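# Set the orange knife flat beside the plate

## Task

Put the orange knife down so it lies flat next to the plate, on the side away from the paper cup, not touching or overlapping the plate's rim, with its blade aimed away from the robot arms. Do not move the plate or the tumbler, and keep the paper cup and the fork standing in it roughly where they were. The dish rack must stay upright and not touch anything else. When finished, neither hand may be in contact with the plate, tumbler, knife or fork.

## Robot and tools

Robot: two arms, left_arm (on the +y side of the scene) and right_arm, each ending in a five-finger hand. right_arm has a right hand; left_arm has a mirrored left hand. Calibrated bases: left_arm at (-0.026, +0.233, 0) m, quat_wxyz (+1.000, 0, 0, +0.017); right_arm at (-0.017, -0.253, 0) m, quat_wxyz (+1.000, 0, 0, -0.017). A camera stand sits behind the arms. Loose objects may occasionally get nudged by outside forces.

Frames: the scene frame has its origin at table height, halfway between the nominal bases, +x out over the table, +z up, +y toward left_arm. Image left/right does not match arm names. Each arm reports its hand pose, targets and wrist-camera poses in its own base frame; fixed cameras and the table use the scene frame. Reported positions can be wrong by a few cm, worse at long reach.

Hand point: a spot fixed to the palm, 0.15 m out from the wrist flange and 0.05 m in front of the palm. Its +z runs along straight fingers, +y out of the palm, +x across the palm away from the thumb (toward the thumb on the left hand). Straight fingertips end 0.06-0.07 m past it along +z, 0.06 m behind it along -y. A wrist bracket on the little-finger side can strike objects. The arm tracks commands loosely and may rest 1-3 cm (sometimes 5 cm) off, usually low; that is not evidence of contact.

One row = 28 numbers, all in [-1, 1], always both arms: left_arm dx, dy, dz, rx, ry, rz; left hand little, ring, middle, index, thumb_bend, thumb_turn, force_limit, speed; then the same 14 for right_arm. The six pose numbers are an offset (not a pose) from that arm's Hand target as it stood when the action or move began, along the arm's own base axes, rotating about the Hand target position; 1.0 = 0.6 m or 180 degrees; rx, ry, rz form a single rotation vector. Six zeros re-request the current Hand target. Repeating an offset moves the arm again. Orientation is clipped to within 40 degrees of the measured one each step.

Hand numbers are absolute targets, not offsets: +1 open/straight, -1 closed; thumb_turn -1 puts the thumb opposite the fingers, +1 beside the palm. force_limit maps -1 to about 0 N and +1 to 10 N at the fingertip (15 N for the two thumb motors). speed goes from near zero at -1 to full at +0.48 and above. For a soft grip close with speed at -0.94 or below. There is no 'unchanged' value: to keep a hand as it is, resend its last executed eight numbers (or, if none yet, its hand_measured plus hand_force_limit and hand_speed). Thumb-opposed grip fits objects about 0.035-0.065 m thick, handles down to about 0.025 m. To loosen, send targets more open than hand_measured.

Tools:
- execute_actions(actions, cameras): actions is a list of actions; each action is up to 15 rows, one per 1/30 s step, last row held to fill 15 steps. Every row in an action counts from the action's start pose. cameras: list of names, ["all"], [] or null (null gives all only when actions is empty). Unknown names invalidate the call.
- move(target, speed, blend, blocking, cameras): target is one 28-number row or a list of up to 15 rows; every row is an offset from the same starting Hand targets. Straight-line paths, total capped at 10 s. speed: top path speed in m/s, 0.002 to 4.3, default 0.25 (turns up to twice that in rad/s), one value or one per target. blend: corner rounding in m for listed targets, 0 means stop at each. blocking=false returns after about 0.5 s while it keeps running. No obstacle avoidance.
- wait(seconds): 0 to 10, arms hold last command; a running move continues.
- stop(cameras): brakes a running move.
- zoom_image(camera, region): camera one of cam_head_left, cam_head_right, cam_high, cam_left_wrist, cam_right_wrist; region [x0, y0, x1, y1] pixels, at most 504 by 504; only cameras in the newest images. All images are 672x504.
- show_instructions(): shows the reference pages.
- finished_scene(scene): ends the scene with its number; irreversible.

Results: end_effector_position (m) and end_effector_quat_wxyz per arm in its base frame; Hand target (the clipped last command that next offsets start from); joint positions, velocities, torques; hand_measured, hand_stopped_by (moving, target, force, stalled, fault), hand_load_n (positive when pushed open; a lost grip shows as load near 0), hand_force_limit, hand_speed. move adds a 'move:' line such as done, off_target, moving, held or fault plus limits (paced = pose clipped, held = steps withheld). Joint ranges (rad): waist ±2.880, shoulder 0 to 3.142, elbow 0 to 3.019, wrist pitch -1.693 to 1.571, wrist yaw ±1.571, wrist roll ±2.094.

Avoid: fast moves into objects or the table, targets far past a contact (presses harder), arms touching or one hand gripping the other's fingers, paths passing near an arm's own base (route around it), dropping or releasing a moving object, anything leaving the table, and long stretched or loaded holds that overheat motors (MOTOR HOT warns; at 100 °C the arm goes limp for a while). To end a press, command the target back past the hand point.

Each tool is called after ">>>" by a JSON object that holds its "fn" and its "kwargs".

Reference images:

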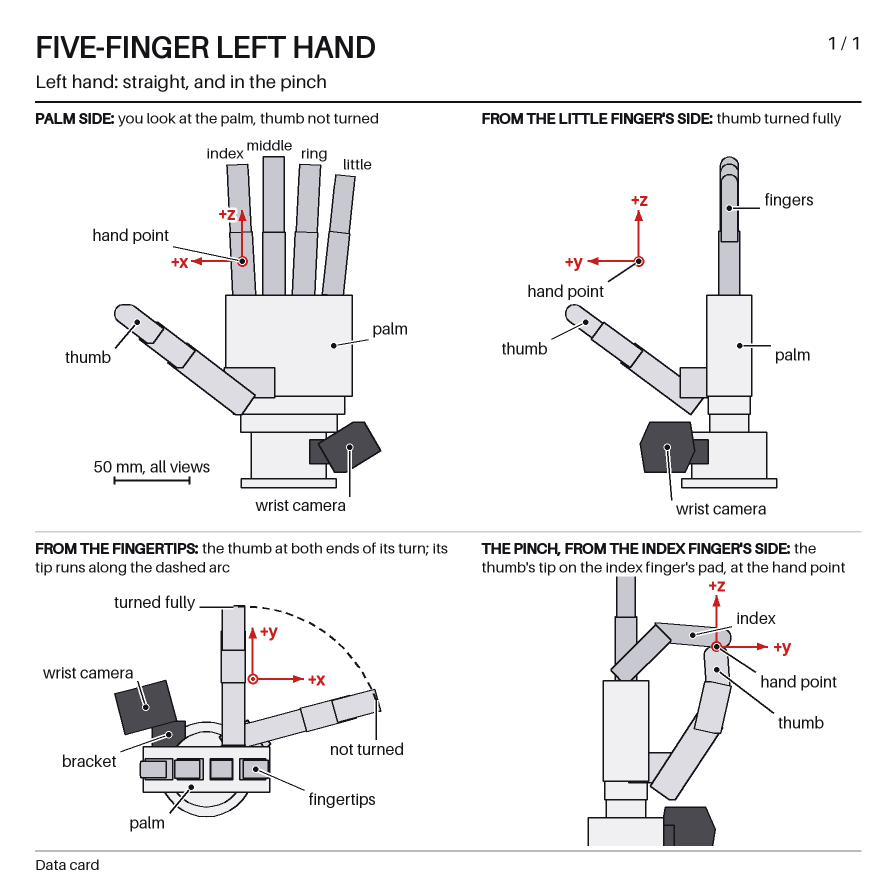

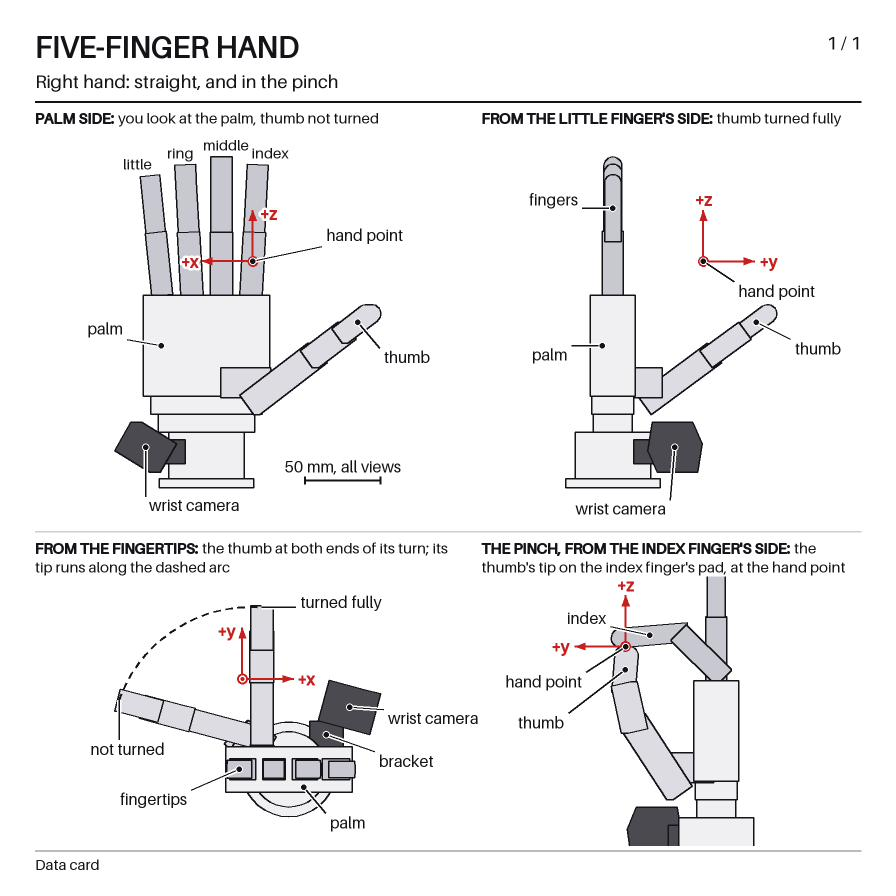

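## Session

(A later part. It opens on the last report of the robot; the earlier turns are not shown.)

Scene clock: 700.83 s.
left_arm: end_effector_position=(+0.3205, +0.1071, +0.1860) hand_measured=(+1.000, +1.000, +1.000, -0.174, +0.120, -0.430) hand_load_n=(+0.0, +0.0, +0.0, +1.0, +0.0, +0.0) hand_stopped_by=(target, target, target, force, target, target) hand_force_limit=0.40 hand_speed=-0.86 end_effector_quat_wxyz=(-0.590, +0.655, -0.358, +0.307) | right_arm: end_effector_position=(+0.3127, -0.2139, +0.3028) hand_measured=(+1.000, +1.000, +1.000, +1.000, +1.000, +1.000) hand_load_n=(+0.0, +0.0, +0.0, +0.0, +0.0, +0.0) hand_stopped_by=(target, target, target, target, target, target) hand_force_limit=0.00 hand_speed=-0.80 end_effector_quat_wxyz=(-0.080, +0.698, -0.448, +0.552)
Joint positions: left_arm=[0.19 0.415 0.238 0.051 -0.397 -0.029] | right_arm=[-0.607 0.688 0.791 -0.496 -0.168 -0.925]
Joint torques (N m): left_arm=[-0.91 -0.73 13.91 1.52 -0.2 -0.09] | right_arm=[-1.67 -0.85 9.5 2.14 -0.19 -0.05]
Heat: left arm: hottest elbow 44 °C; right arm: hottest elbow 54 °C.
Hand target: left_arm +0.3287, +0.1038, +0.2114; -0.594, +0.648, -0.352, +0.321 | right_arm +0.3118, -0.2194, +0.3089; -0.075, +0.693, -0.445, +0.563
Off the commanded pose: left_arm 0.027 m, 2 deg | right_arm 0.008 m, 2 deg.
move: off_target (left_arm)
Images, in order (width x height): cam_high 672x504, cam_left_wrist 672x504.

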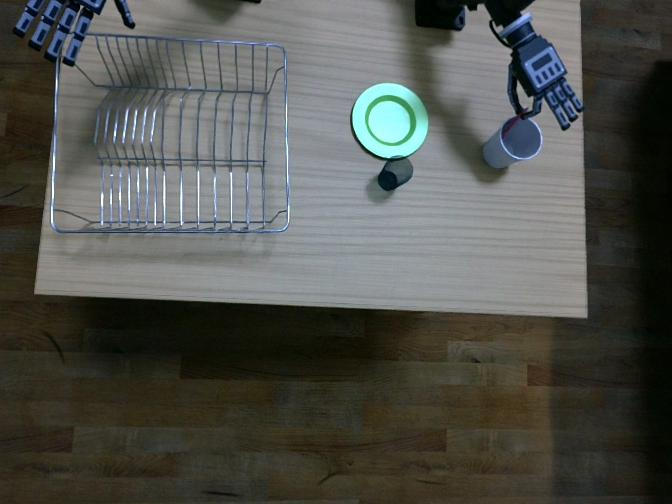

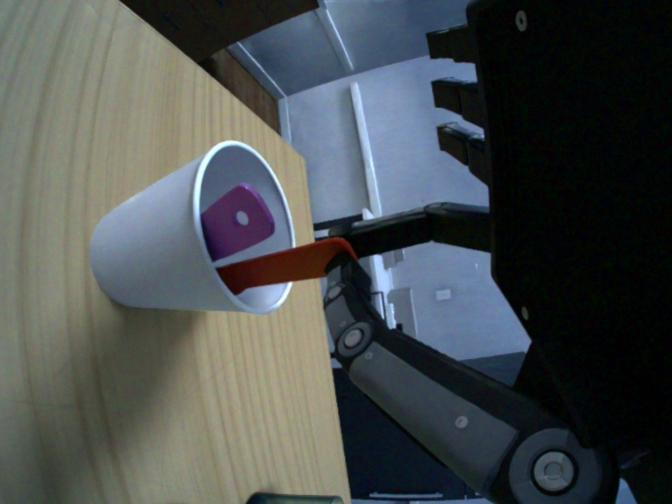

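>>> {"fn": "move", "kwargs": {"target": [[0,0,0,0,0,0,1,1,1,-0.8,0.12,-0.43,0.3,-0.9,0,0,0,0,0,0,1,1,1,1,1,1,0,-0.8]], "speed": 0.04, "cameras": ["cam_head_left","cam_left_wrist"]}}

>>> {"fn": "zoom_image", "kwargs": {"camera": "cam_left_wrist", "region": [160, 130, 400, 330]}}

Scene clock: 709.40 s.
left_arm: end_effector_position=(+0.3205, +0.1071, +0.1860) hand_measured=(+1.000, +1.000, +1.000, -0.188, +0.120, -0.430) hand_load_n=(+0.0, +0.0, +0.0, +6.5, +0.5, -0.5) hand_stopped_by=(target, target, target, force, target, target) hand_force_limit=0.30 hand_speed=-0.90 end_effector_quat_wxyz=(-0.590, +0.655, -0.358, +0.307) | right_arm: end_effector_position=(+0.3127, -0.2139, +0.3028) hand_measured=(+1.000, +1.000, +1.000, +1.000, +1.000, +1.000) hand_load_n=(+0.0, +0.0, +0.0, +0.0, +0.0, +0.0) hand_stopped_by=(target, target, target, target, target, target) hand_force_limit=0.00 hand_speed=-0.80 end_effector_quat_wxyz=(-0.080, +0.698, -0.448, +0.552)
Joint positions: left_arm=[0.19 0.415 0.238 0.051 -0.397 -0.029] | right_arm=[-0.607 0.688 0.791 -0.496 -0.168 -0.925]
Joint torques (N m): left_arm=[-0.97 -0.67 13.89 1.54 -0.19 -0.08] | right_arm=[-2.08 -0.67 9.36 2.1 -0.14 -0.09]
Heat: left arm: hottest elbow 44 °C; right arm: hottest elbow 54 °C.
Hand target: left_arm +0.3287, +0.1038, +0.2114; -0.594, +0.648, -0.352, +0.321 | right_arm +0.3118, -0.2194, +0.3089; -0.075, +0.693, -0.445, +0.563
Off the commanded pose: left_arm 0.027 m, 2 deg | right_arm 0.008 m, 2 deg.
move: off_target (left_arm)
Images, in order (width x height): cam_head_left 672x504, cam_left_wrist 672x504.

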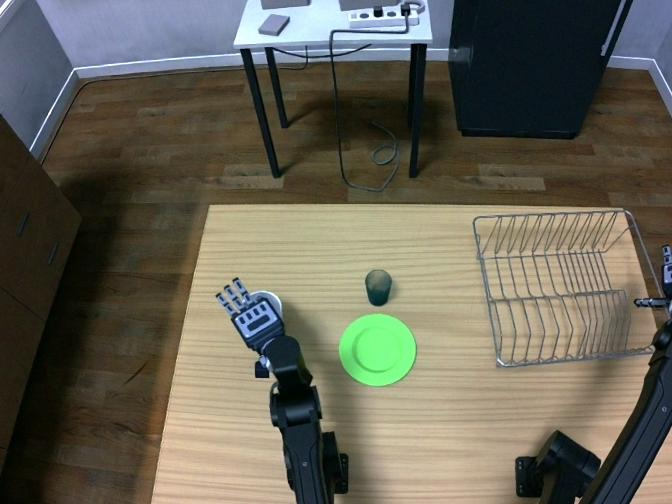

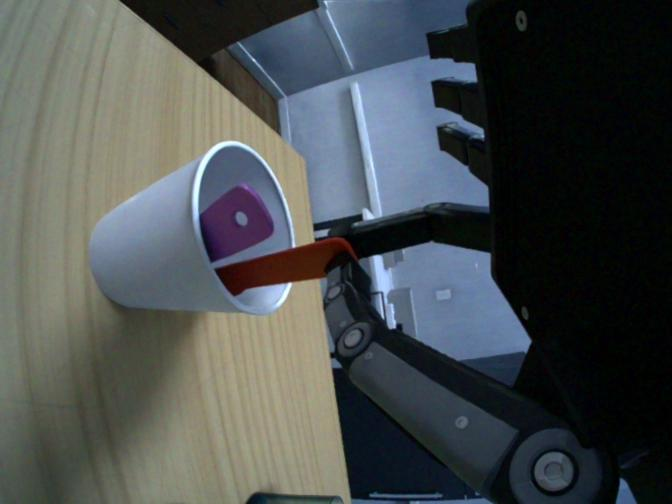

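Scaled by 2.100 from the camera's 672x504 image, which has a finer 960x720 frame.

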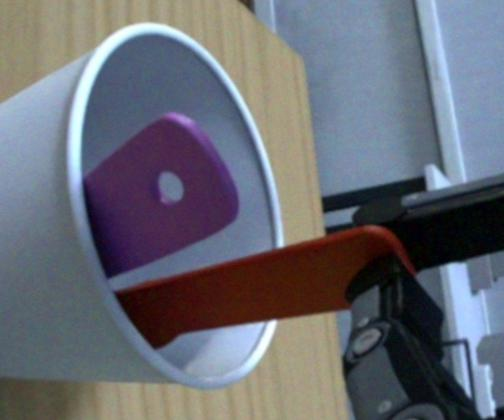

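>>> {"fn": "move", "kwargs": {"target": [[0.0,0,0.05,0,0,0,1,1,1,-0.8,0.12,-0.43,0.3,-0.9,0,0,0,0,0,0,1,1,1,1,1,1,0,-0.8]], "speed": 0.05, "cameras": ["cam_high","cam_left_wrist"]}}

>>> {"fn": "zoom_image", "kwargs": {"camera": "cam_left_wrist", "region": [160, 130, 400, 330]}}

>>> {"fn": "zoom_image", "kwargs": {"camera": "cam_high", "region": [480, 60, 580, 180]}}

Scene clock: 721.60 s.
left_arm: end_effector_position=(+0.3227, +0.1075, +0.2120) hand_measured=(+1.000, +1.000, +1.000, -0.188, +0.120, -0.430) hand_load_n=(+0.0, +0.0, +0.0, +4.5, -1.0, -0.5) hand_stopped_by=(target, target, target, force, target, target) hand_force_limit=0.30 hand_speed=-0.90 end_effector_quat_wxyz=(-0.587, +0.658, -0.361, +0.304) | right_arm: end_effector_position=(+0.3127, -0.2139, +0.3028) hand_measured=(+1.000, +1.000, +1.000, +1.000, +1.000, +1.000) hand_load_n=(+0.0, +0.0, +0.0, +0.0, +0.0, +0.0) hand_stopped_by=(target, target, target, target, target, target) hand_force_limit=0.00 hand_speed=-0.80 end_effector_quat_wxyz=(-0.080, +0.698, -0.448, +0.552)
Joint positions: left_arm=[0.19 0.411 0.314 -0.04 -0.397 -0.029] | right_arm=[-0.607 0.688 0.791 -0.496 -0.168 -0.925]
Joint torques (N m): left_arm=[-0.91 -1.73 14.04 1.5 -0.15 -0.08] | right_arm=[-1.67 -0.85 9.58 2.1 -0.18 -0.04]
Heat: left arm: hottest elbow 45 °C; right arm: hottest elbow 54 °C.
Hand target: left_arm +0.3286, +0.1038, +0.2412; -0.594, +0.648, -0.352, +0.321 | right_arm +0.3118, -0.2194, +0.3089; -0.075, +0.693, -0.445, +0.563
Off the commanded pose: left_arm 0.030 m, 3 deg | right_arm 0.008 m, 2 deg.
move: off_target (left_arm)
Images, in order (width x height): cam_high 672x504, cam_left_wrist 672x504.

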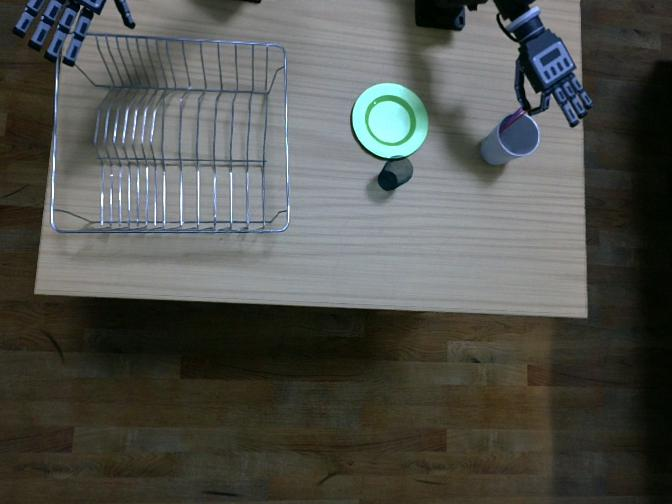

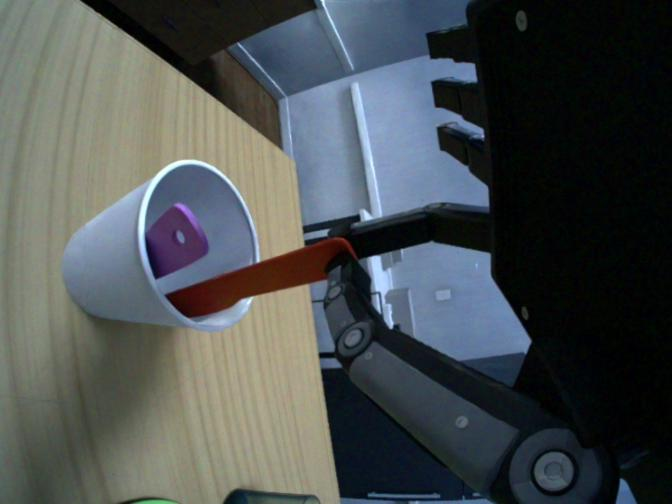

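Scaled by 2.100 from the camera's 672x504 image, which has a finer 960x720 frame.

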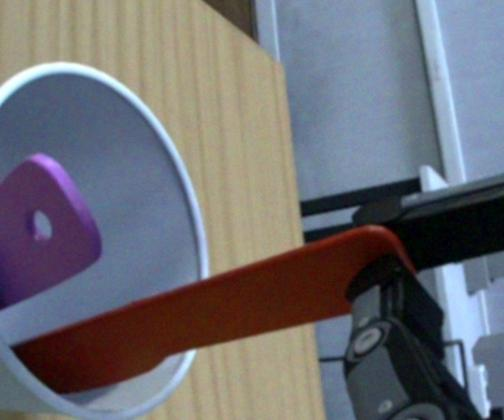

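Scaled by 4.200 from the camera's 672x504 image, which has a finer 960x720 frame.

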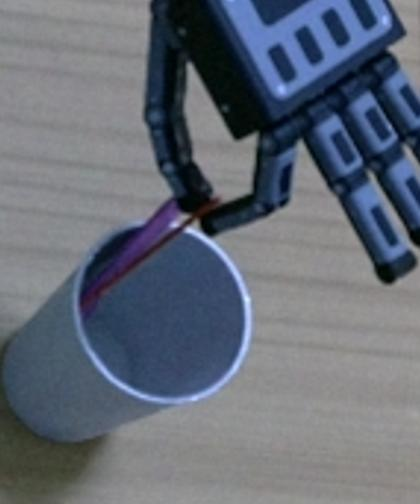

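>>> {"fn": "move", "kwargs": {"target": [[0.018,0.022,0.06,0,0,0,1,1,1,-0.8,0.12,-0.43,0.3,-0.9,0,0,0,0,0,0,1,1,1,1,1,1,0,-0.8],[0.018,0.022,0.12,0,0,0,1,1,1,-0.8,0.12,-0.43,0.3,-0.9,0,0,0,0,0,0,1,1,1,1,1,1,0,-0.8]], "speed": 0.06, "blend": [0.01,0], "cameras": ["cam_high","cam_left_wrist","cam_head_right"]}}

>>> {"fn": "zoom_image", "kwargs": {"camera": "cam_high", "region": [480, 60, 580, 180]}}

Scene clock: 734.90 s.
left_arm: end_effector_position=(+0.3371, +0.1116, +0.2894) hand_measured=(+1.000, +1.000, +1.000, -0.188, +0.120, -0.430) hand_load_n=(+0.0, -0.5, +0.0, +5.0, -0.5, +0.0) hand_stopped_by=(target, target, target, force, target, target) hand_force_limit=0.30 hand_speed=-0.90 end_effector_quat_wxyz=(-0.586, +0.652, -0.362, +0.318) | right_arm: end_effector_position=(+0.3127, -0.2139, +0.3028) hand_measured=(+1.000, +1.000, +1.000, +1.000, +1.000, +1.000) hand_load_n=(+0.0, +0.0, +0.0, +0.0, +0.0, +0.0) hand_stopped_by=(target, target, target, target, target, target) hand_force_limit=0.00 hand_speed=-0.80 end_effector_quat_wxyz=(-0.080, +0.698, -0.448, +0.552)
Joint positions: left_arm=[0.225 0.461 0.514 -0.172 -0.34 -0.029] | right_arm=[-0.607 0.688 0.791 -0.496 -0.168 -0.925]
Joint torques (N m): left_arm=[1.03 -0.85 14.09 1.62 0.03 -0.01] | right_arm=[-1.2 -1.38 9.47 2.04 -0.19 -0.09]
Heat: left arm: hottest elbow 49 °C; right arm: hottest elbow 54 °C.
Hand target: left_arm +0.3394, +0.1170, +0.3134; -0.594, +0.648, -0.352, +0.321 | right_arm +0.3118, -0.2194, +0.3089; -0.075, +0.693, -0.445, +0.563
Off the commanded pose: left_arm 0.024 m, 2 deg | right_arm 0.008 m, 2 deg.
move: off_target (left_arm)
Images, in order (width x height): cam_head_right 672x504, cam_high 672x504, cam_left_wrist 672x504.

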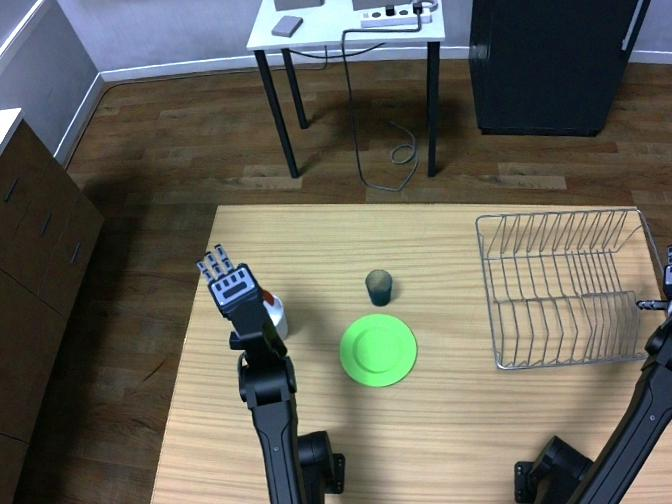

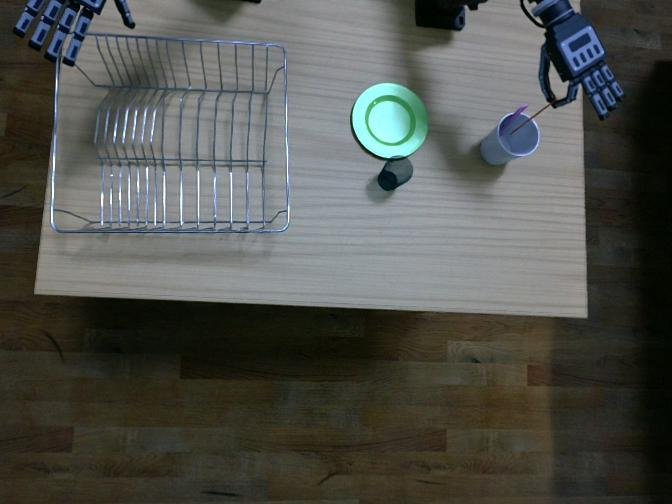

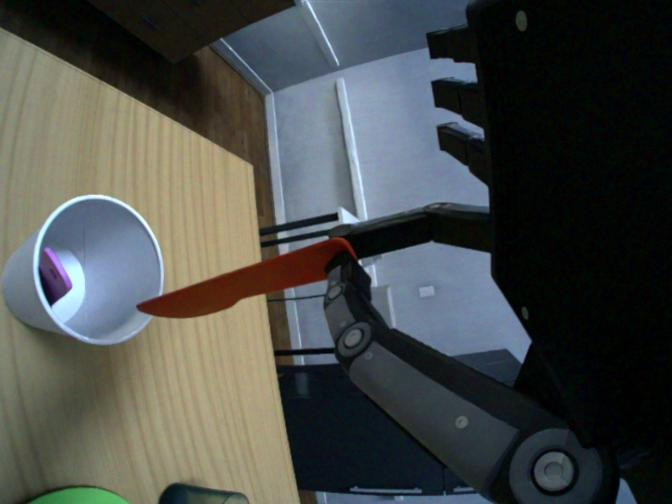

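Scaled by 4.200 from the camera's 672x504 image, which has a finer 960x720 frame.

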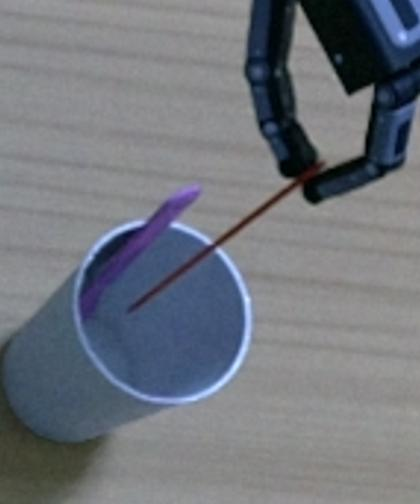

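>>> {"fn": "move", "kwargs": {"target": [[0,0,0.075,0,0,0,1,1,1,-0.8,0.12,-0.43,0.3,-0.9,0,0,0,0,0,0,1,1,1,1,1,1,0,-0.8],[-0.05,-0.25,0.075,0.3428,-0.06,-0.2575,1,1,1,-0.8,0.12,-0.43,0.3,-0.9,0,0,0,0,0,0,1,1,1,1,1,1,0,-0.8]], "speed": 0.15, "blend": [0.02,0], "cameras": ["cam_high","cam_left_wrist","cam_head_right"]}}

Scene clock: 797.60 s.
left_arm: end_effector_position=(+0.3120, -0.0287, +0.3517) hand_measured=(+1.000, +1.000, +1.000, -0.188, +0.120, -0.430) hand_load_n=(+0.0, +0.0, +0.0, +4.0, -1.0, +0.0) hand_stopped_by=(target, target, target, force, target, target) hand_force_limit=0.30 hand_speed=-0.90 end_effector_quat_wxyz=(+0.689, -0.062, +0.630, -0.353) | right_arm: end_effector_position=(+0.3127, -0.2139, +0.3028) hand_measured=(+1.000, +1.000, +1.000, +1.000, +1.000, +1.000) hand_load_n=(+0.0, +0.0, +0.0, +0.0, +0.0, +0.0) hand_stopped_by=(target, target, target, target, target, target) hand_force_limit=0.00 hand_speed=-0.80 end_effector_quat_wxyz=(-0.080, +0.698, -0.448, +0.552)
Joint positions: left_arm=[0.126 0.213 0.415 0.026 0.49 0.891] | right_arm=[-0.607 0.688 0.791 -0.496 -0.168 -0.925]
Joint torques (N m): left_arm=[-0.91 -0.26 10.4 2.3 -0.01 0.12] | right_arm=[-2.02 -0.85 9.52 1.91 -0.16 -0.06]
Heat: left arm: hottest elbow 48 °C; right arm: hottest elbow 54 °C.
Hand target: left_arm +0.3094, -0.0329, +0.3585; +0.695, -0.048, +0.624, -0.353 | right_arm +0.3118, -0.2194, +0.3089; -0.075, +0.693, -0.445, +0.563
Off the commanded pose: left_arm 0.008 m, 2 deg | right_arm 0.008 m, 2 deg.
move: done
Images, in order (width x height): cam_head_right 672x504, cam_high 672x504, cam_left_wrist 672x504.

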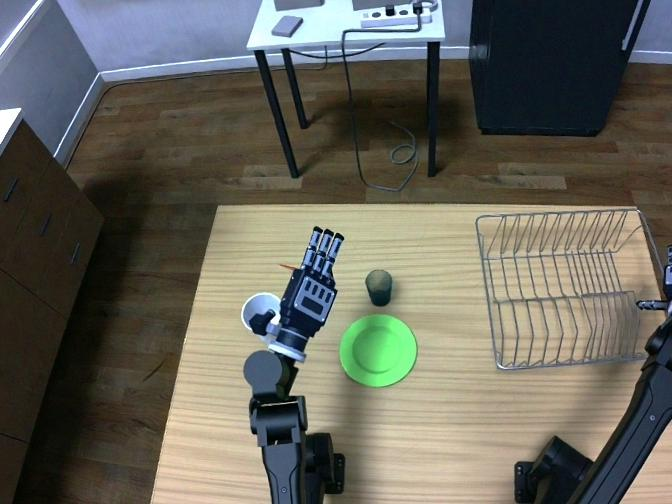

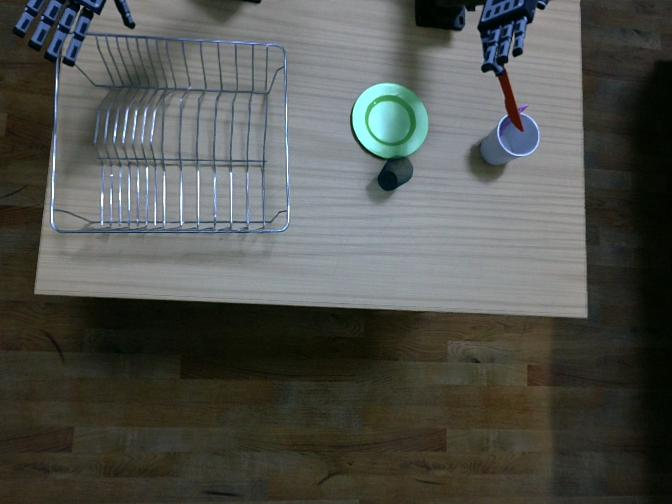

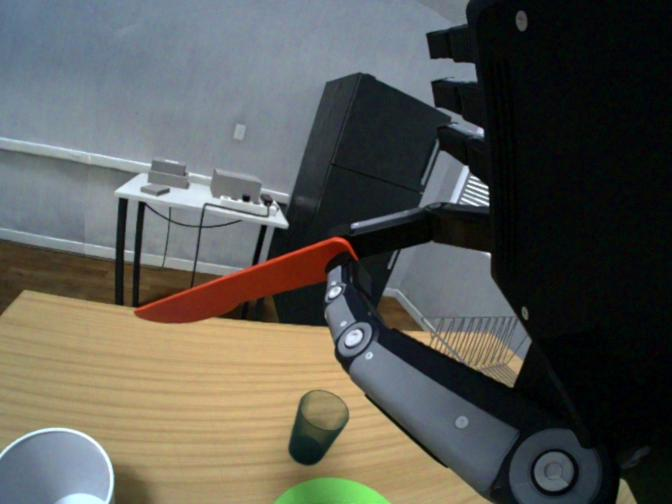

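>>> {"fn": "move", "kwargs": {"target": [[-0.082,-0.345,0,0.3429,-0.0601,-0.2576,1,1,1,-0.8,0.12,-0.43,0.3,-0.9,0,0,0,0,0,0,1,1,1,1,1,1,0,-0.8]], "speed": 0.15, "cameras": ["cam_high","cam_left_wrist","cam_head_right"]}}

>>> {"fn": "zoom_image", "kwargs": {"camera": "cam_high", "region": [270, 0, 430, 140]}}

Scene clock: 808.00 s.
left_arm: end_effector_position=(+0.2604, -0.2356, +0.3327) hand_measured=(+1.000, +1.000, +1.000, -0.188, +0.120, -0.430) hand_load_n=(+0.0, +0.0, -0.5, +5.0, +0.0, +0.0) hand_stopped_by=(target, target, target, force, target, target) hand_force_limit=0.30 hand_speed=-0.90 end_effector_quat_wxyz=(+0.475, +0.563, +0.636, -0.231) | right_arm: end_effector_position=(+0.3127, -0.2139, +0.3028) hand_measured=(+1.000, +1.000, +1.000, +1.000, +1.000, +1.000) hand_load_n=(+0.0, +0.0, +0.0, +0.0, +0.0, +0.0) hand_stopped_by=(target, target, target, target, target, target) hand_force_limit=0.00 hand_speed=-0.80 end_effector_quat_wxyz=(-0.080, +0.698, -0.448, +0.552)
Joint positions: left_arm=[-0.663 0.547 0.763 -0.731 0.456 2.087] | right_arm=[-0.607 0.688 0.791 -0.496 -0.168 -0.925]
Joint torques (N m): left_arm=[-0.5 -1.61 13.96 1.48 0.07 0.13] | right_arm=[-1.49 -2.08 9.22 2.26 -0.17 -0.03]
Heat: left arm: hottest elbow 49 °C; right arm: hottest elbow 54 °C.
Hand target: left_arm +0.2602, -0.2400, +0.3583; +0.487, +0.573, +0.619, -0.229 | right_arm +0.3118, -0.2194, +0.3089; -0.075, +0.693, -0.445, +0.563
Off the commanded pose: left_arm 0.026 m, 3 deg | right_arm 0.008 m, 2 deg.
joint sent to its limit (left arm) — joint 6 (wrist roll), upper limit. The joint targets still meet the commanded pose.
move: off_target (left_arm)
Images, in order (width x height): cam_head_right 672x504, cam_high 672x504, cam_left_wrist 672x504.

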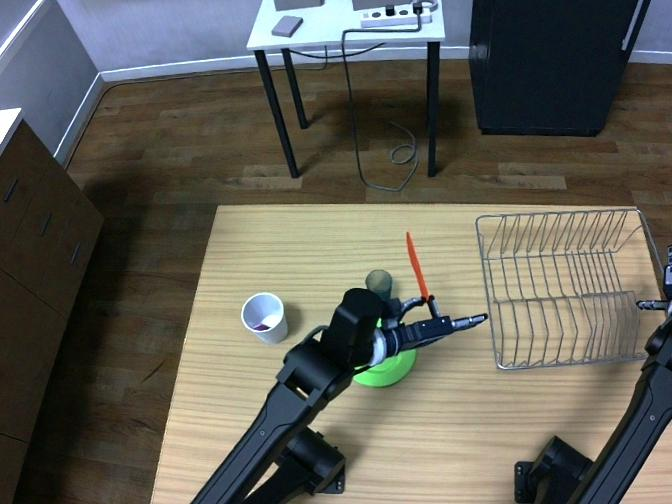

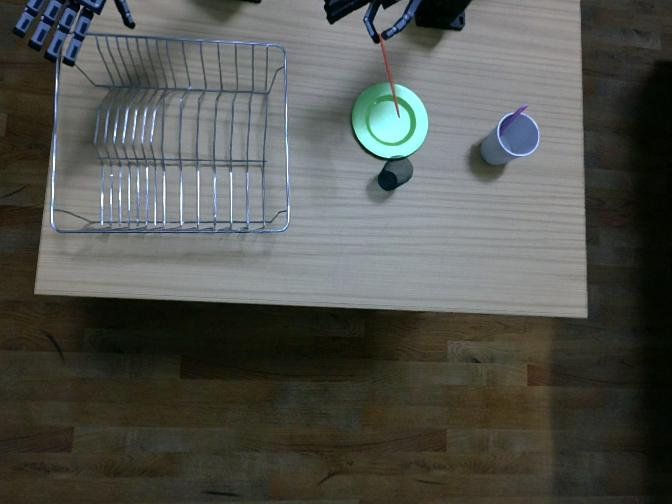

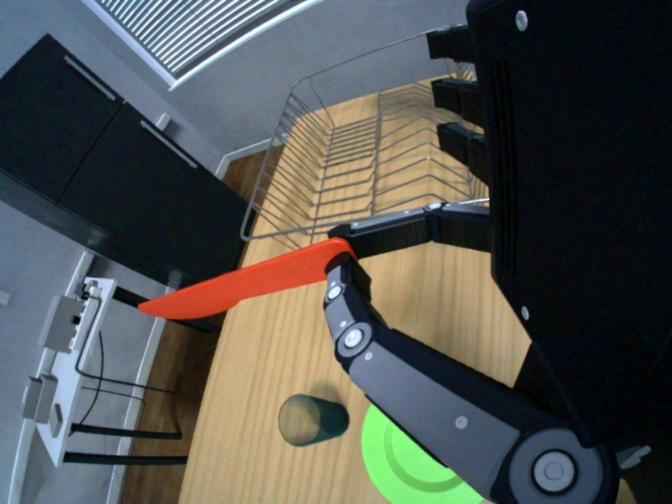

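Scaled by 3.150 from the camera's 672x504 image, which has a finer 960x720 frame.

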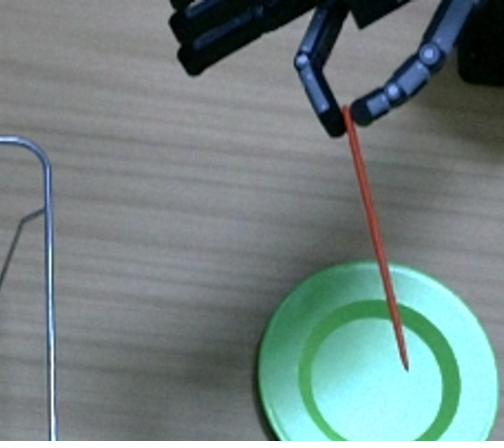

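>>> {"fn": "move", "kwargs": {"target": [[0,0,-0.02,0,0,0,-1,-1,-1,-0.8,0.12,-0.43,0.3,-0.3,0,0,0,0,0,0,1,1,1,1,1,1,0,-0.8],[-0.03,-0.06,-0.10,-0.019,0.066,-0.0704,-1,-1,-1,-0.8,0.12,-0.43,0.3,-0.3,0,0,0,0,0,0,1,1,1,1,1,1,0,-0.8],[-0.042,-0.075,-0.25,-0.019,0.066,-0.0704,-1,-1,-1,-0.8,0.12,-0.43,0.3,-0.3,0,0,0,0,0,0,1,1,1,1,1,1,0,-0.8]], "speed": 0.12, "blend": [0.0,0.02,0], "cameras": ["cam_high","cam_left_wrist","cam_head_right"]}}

>>> {"fn": "zoom_image", "kwargs": {"camera": "cam_high", "region": [270, 20, 430, 160]}}

>>> {"fn": "zoom_image", "kwargs": {"camera": "cam_head_right", "region": [360, 220, 520, 380]}}

Scene clock: 860.87 s.
left_arm: end_effector_position=(+0.2348, -0.2794, +0.2027) hand_measured=(-1.000, -1.000, -1.000, -0.188, +0.120, -0.430) hand_load_n=(+0.0, +0.5, +0.0, +4.5, -0.5, +0.0) hand_stopped_by=(target, target, target, force, target, target) hand_force_limit=0.30 hand_speed=-0.30 end_effector_quat_wxyz=(+0.403, +0.592, +0.600, -0.356) | right_arm: end_effector_position=(+0.3127, -0.2139, +0.3028) hand_measured=(+1.000, +1.000, +1.000, +1.000, +1.000, +1.000) hand_load_n=(-0.5, +0.5, +0.0, +0.0, +0.0, +0.0) hand_stopped_by=(target, target, target, target, target, target) hand_force_limit=0.00 hand_speed=-0.80 end_effector_quat_wxyz=(-0.080, +0.698, -0.448, +0.552)
Joint positions: left_arm=[-0.633 0.661 0.493 -0.457 0.766 2.089] | right_arm=[-0.607 0.688 0.791 -0.496 -0.168 -0.925]
Joint torques (N m): left_arm=[-0.85 -2.73 10.45 2.59 0.25 0.03] | right_arm=[-2.73 -2.26 9.7 2.06 -0.1 0]
Heat: left arm: hottest elbow 54 °C; right arm: hottest elbow 54 °C.
Hand target: left_arm +0.2351, -0.2850, +0.2084; +0.409, +0.596, +0.592, -0.357 | right_arm +0.3118, -0.2194, +0.3089; -0.075, +0.693, -0.445, +0.563
Off the commanded pose: left_arm 0.008 m, 1 deg | right_arm 0.008 m, 2 deg.
move: done
Images, in order (width x height): cam_head_right 672x504, cam_high 672x504, cam_left_wrist 672x504.

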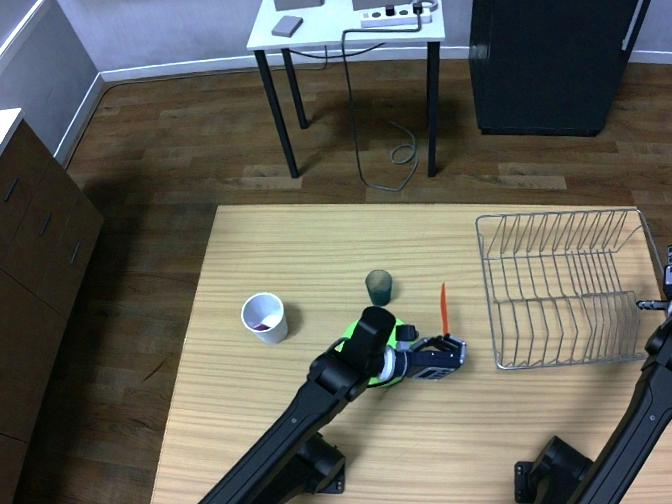

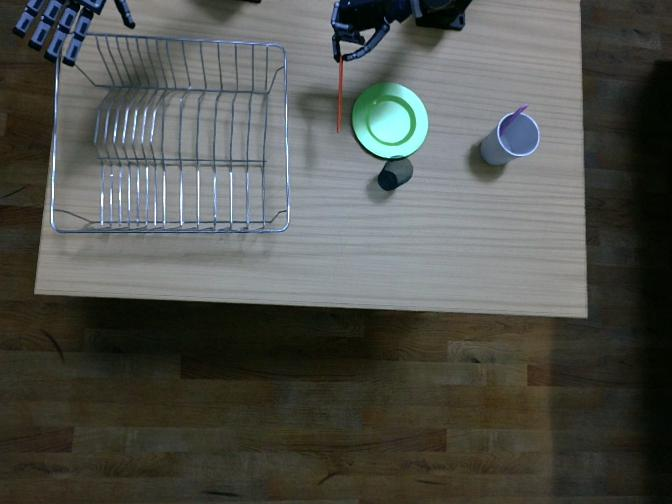

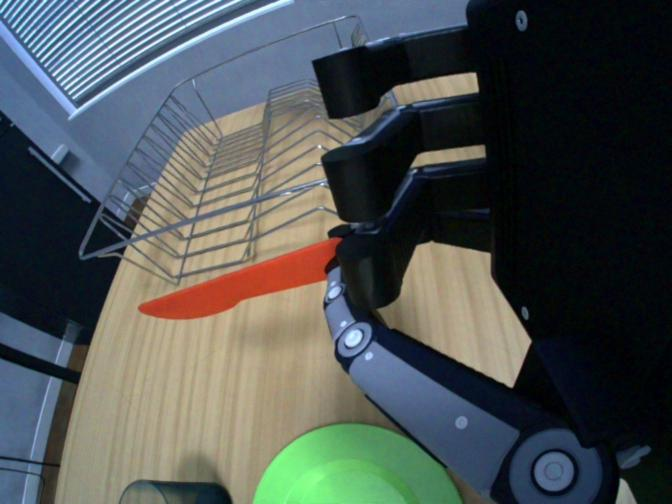

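Scaled by 3.150 from the camera's 672x504 image, which has a finer 960x720 frame.

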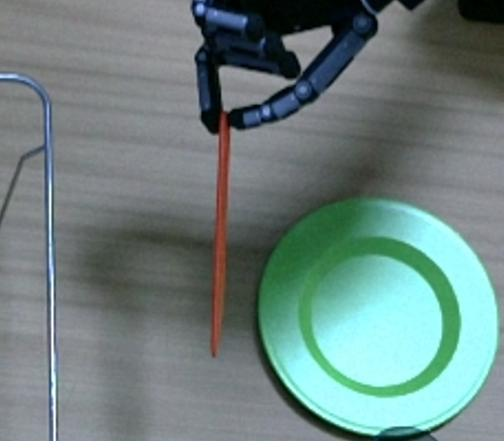

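Scaled by 3.150 from the camera's 672x504 image, which has a finer 960x720 frame.

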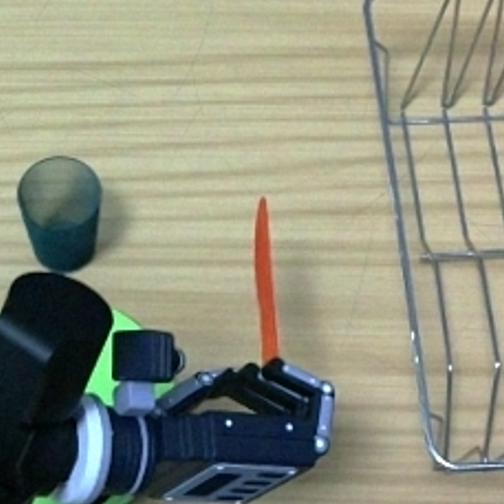

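>>> {"fn": "move", "kwargs": {"target": [[0,-0.055,-0.04,0,0,0,-1,-1,-1,-0.8,0.12,-0.43,0.3,-0.3,0,0,0,0,0,0,1,1,1,1,1,1,0,-0.8],[0,-0.056,-0.18,0,0,0,-1,-1,-1,-0.8,0.12,-0.43,0.3,-0.3,0,0,0,0,0,0,1,1,1,1,1,1,0,-0.8]], "speed": 0.1, "blend": [0.01,0], "cameras": ["cam_high","cam_left_wrist","cam_head_right"]}}

>>> {"fn": "zoom_image", "kwargs": {"camera": "cam_high", "region": [270, 30, 370, 180]}}

>>> {"fn": "zoom_image", "kwargs": {"camera": "cam_head_right", "region": [390, 260, 510, 380]}}

Scene clock: 875.80 s.
left_arm: end_effector_position=(+0.2365, -0.3131, +0.0966) hand_measured=(-1.000, -1.000, -1.000, -0.188, +0.120, -0.430) hand_load_n=(+0.0, +0.0, +0.0, +4.5, -0.5, +0.0) hand_stopped_by=(target, target, target, force, target, target) hand_force_limit=0.30 hand_speed=-0.30 end_effector_quat_wxyz=(+0.405, +0.596, +0.597, -0.353) | right_arm: end_effector_position=(+0.3127, -0.2139, +0.3028) hand_measured=(+1.000, +1.000, +1.000, +1.000, +1.000, +1.000) hand_load_n=(-0.5, +0.0, +0.0, +0.0, +0.0, -0.5) hand_stopped_by=(target, target, target, target, target, target) hand_force_limit=0.00 hand_speed=-0.80 end_effector_quat_wxyz=(-0.080, +0.698, -0.448, +0.552)
Joint positions: left_arm=[-0.752 0.966 0.293 0.106 0.666 2.013] | right_arm=[-0.607 0.688 0.791 -0.496 -0.168 -0.925]
Joint torques (N m): left_arm=[-0.85 -4.54 8.55 2.63 0.17 -0.08] | right_arm=[-1.32 -1.67 9.51 2.15 -0.16 -0.06]
Heat: left arm: hottest elbow 51 °C; right arm: hottest elbow 54 °C.
Hand target: left_arm +0.2350, -0.3186, +0.1003; +0.409, +0.596, +0.592, -0.357 | right_arm +0.3118, -0.2194, +0.3089; -0.075, +0.693, -0.445, +0.563
Off the commanded pose: left_arm 0.007 m, 1 deg | right_arm 0.008 m, 2 deg.
move: done
Images, in order (width x height): cam_head_right 672x504, cam_high 672x504, cam_left_wrist 672x504.

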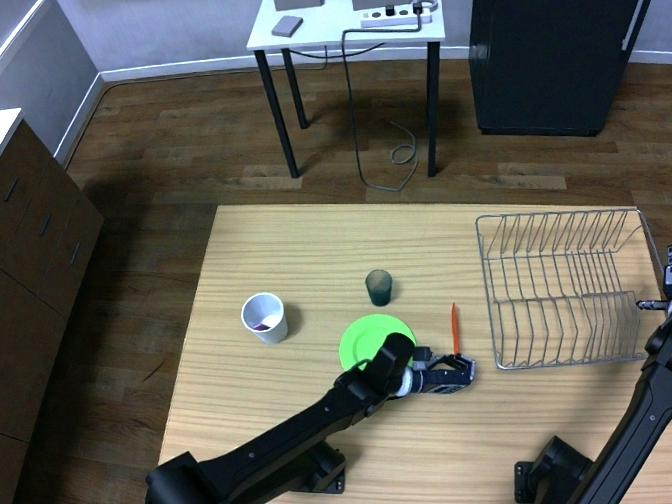

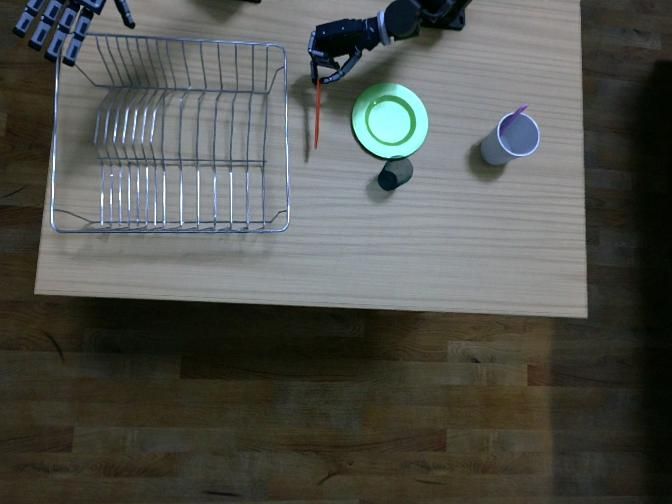

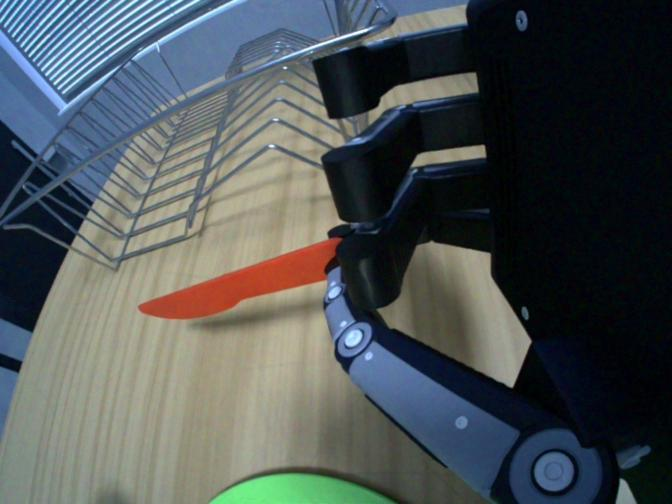

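Scaled by 3.360 from the camera's 672x504 image, which has a finer 960x720 frame.

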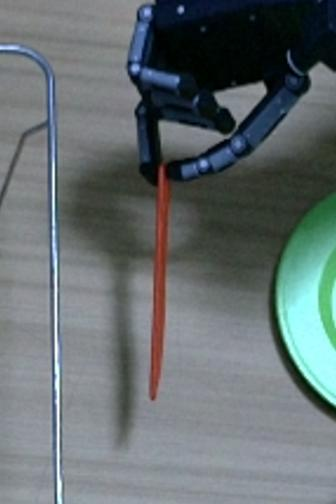

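Scaled by 4.200 from the camera's 672x504 image, which has a finer 960x720 frame.

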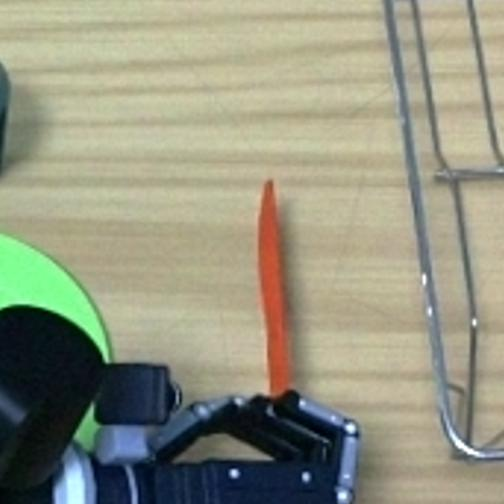

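>>> {"fn": "move", "kwargs": {"target": [[0,0.048,0,0,0,0,-1,-1,-1,-0.8,0.12,-0.43,0.3,-0.3,0,0,0,0,0,0,1,1,1,1,1,1,0,-0.8],[0,0.048,-0.06,0,0,0,-1,-1,-1,-0.8,0.12,-0.43,0.3,-0.3,0,0,0,0,0,0,1,1,1,1,1,1,0,-0.8]], "speed": 0.07, "blend": [0.005,0], "cameras": ["cam_high","cam_left_wrist","cam_head_right"]}}

>>> {"fn": "zoom_image", "kwargs": {"camera": "cam_high", "region": [270, 30, 370, 180]}}

>>> {"fn": "zoom_image", "kwargs": {"camera": "cam_head_right", "region": [390, 260, 510, 380]}}

Scene clock: 901.23 s.
left_arm: end_effector_position=(+0.2293, -0.2903, +0.0608) hand_measured=(-1.000, -1.000, -1.000, -0.188, +0.120, -0.430) hand_load_n=(+0.0, +0.0, +0.0, +4.5, -0.5, +0.0) hand_stopped_by=(target, target, target, force, target, target) hand_force_limit=0.30 hand_speed=-0.30 end_effector_quat_wxyz=(+0.399, +0.596, +0.596, -0.361) | right_arm: end_effector_position=(+0.3127, -0.2139, +0.3028) hand_measured=(+1.000, +1.000, +1.000, +1.000, +1.000, +1.000) hand_load_n=(+0.0, +0.0, +0.0, +0.0, +0.0, +0.0) hand_stopped_by=(target, target, target, target, target, target) hand_force_limit=0.00 hand_speed=-0.80 end_effector_quat_wxyz=(-0.080, +0.698, -0.448, +0.552)
Joint positions: left_arm=[-0.678 1.028 0.207 0.211 0.745 2.062] | right_arm=[-0.607 0.688 0.791 -0.496 -0.168 -0.925]
Joint torques (N m): left_arm=[1.08 -4.31 7.56 2.66 0.44 0.15] | right_arm=[-2.73 -1.79 9.72 2.1 -0.18 -0.02]
Heat: left arm: hottest elbow 46 °C; right arm: hottest elbow 54 °C.
Hand target: left_arm +0.2350, -0.2898, +0.0644; +0.409, +0.596, +0.592, -0.357 | right_arm +0.3118, -0.2194, +0.3089; -0.075, +0.693, -0.445, +0.563
Off the commanded pose: left_arm 0.007 m, 1 deg | right_arm 0.008 m, 2 deg.
move: done
Images, in order (width x height): cam_head_right 672x504, cam_high 672x504, cam_left_wrist 672x504.

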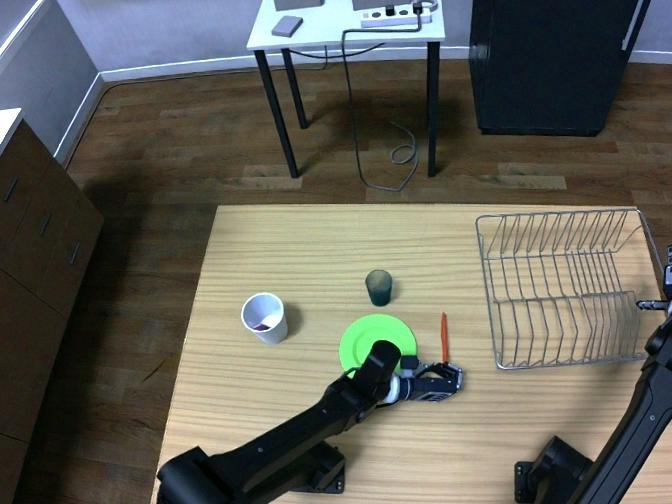

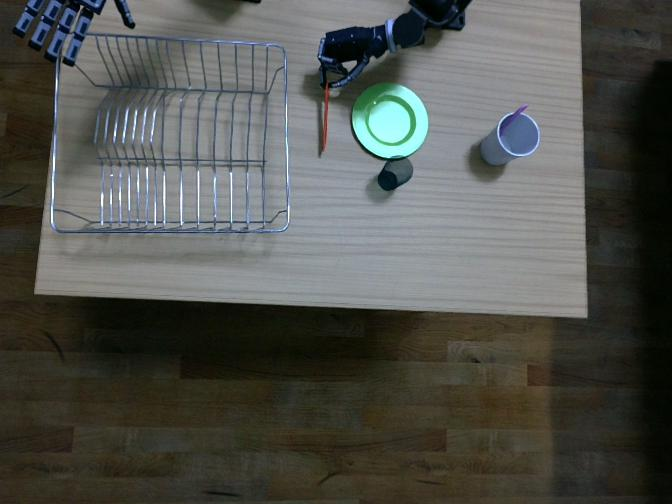

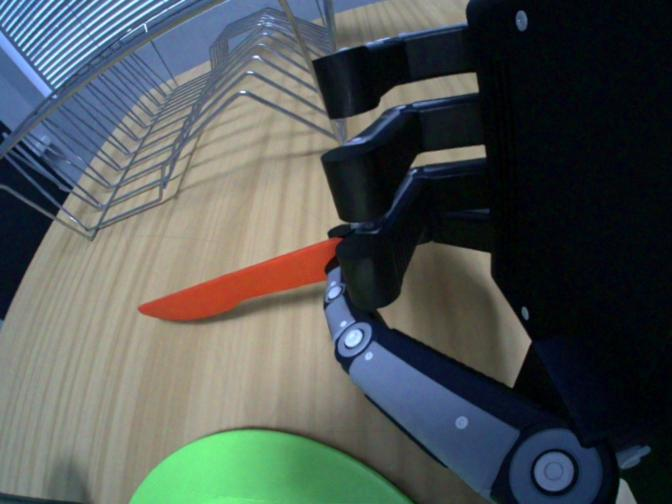

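Scaled by 3.360 from the camera's 672x504 image, which has a finer 960x720 frame.

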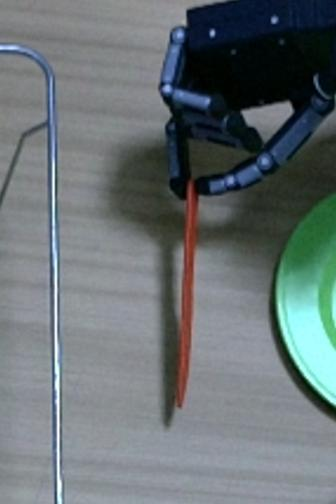

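Scaled by 4.200 from the camera's 672x504 image, which has a finer 960x720 frame.

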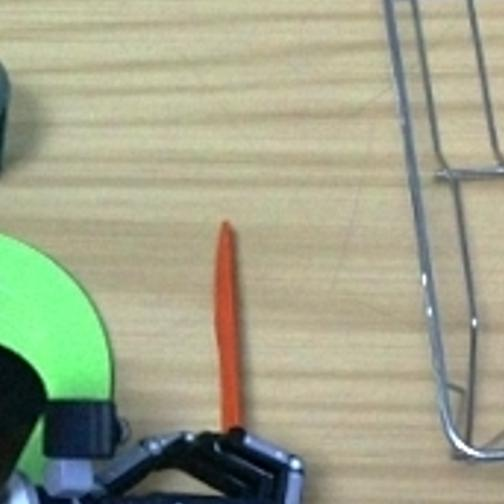

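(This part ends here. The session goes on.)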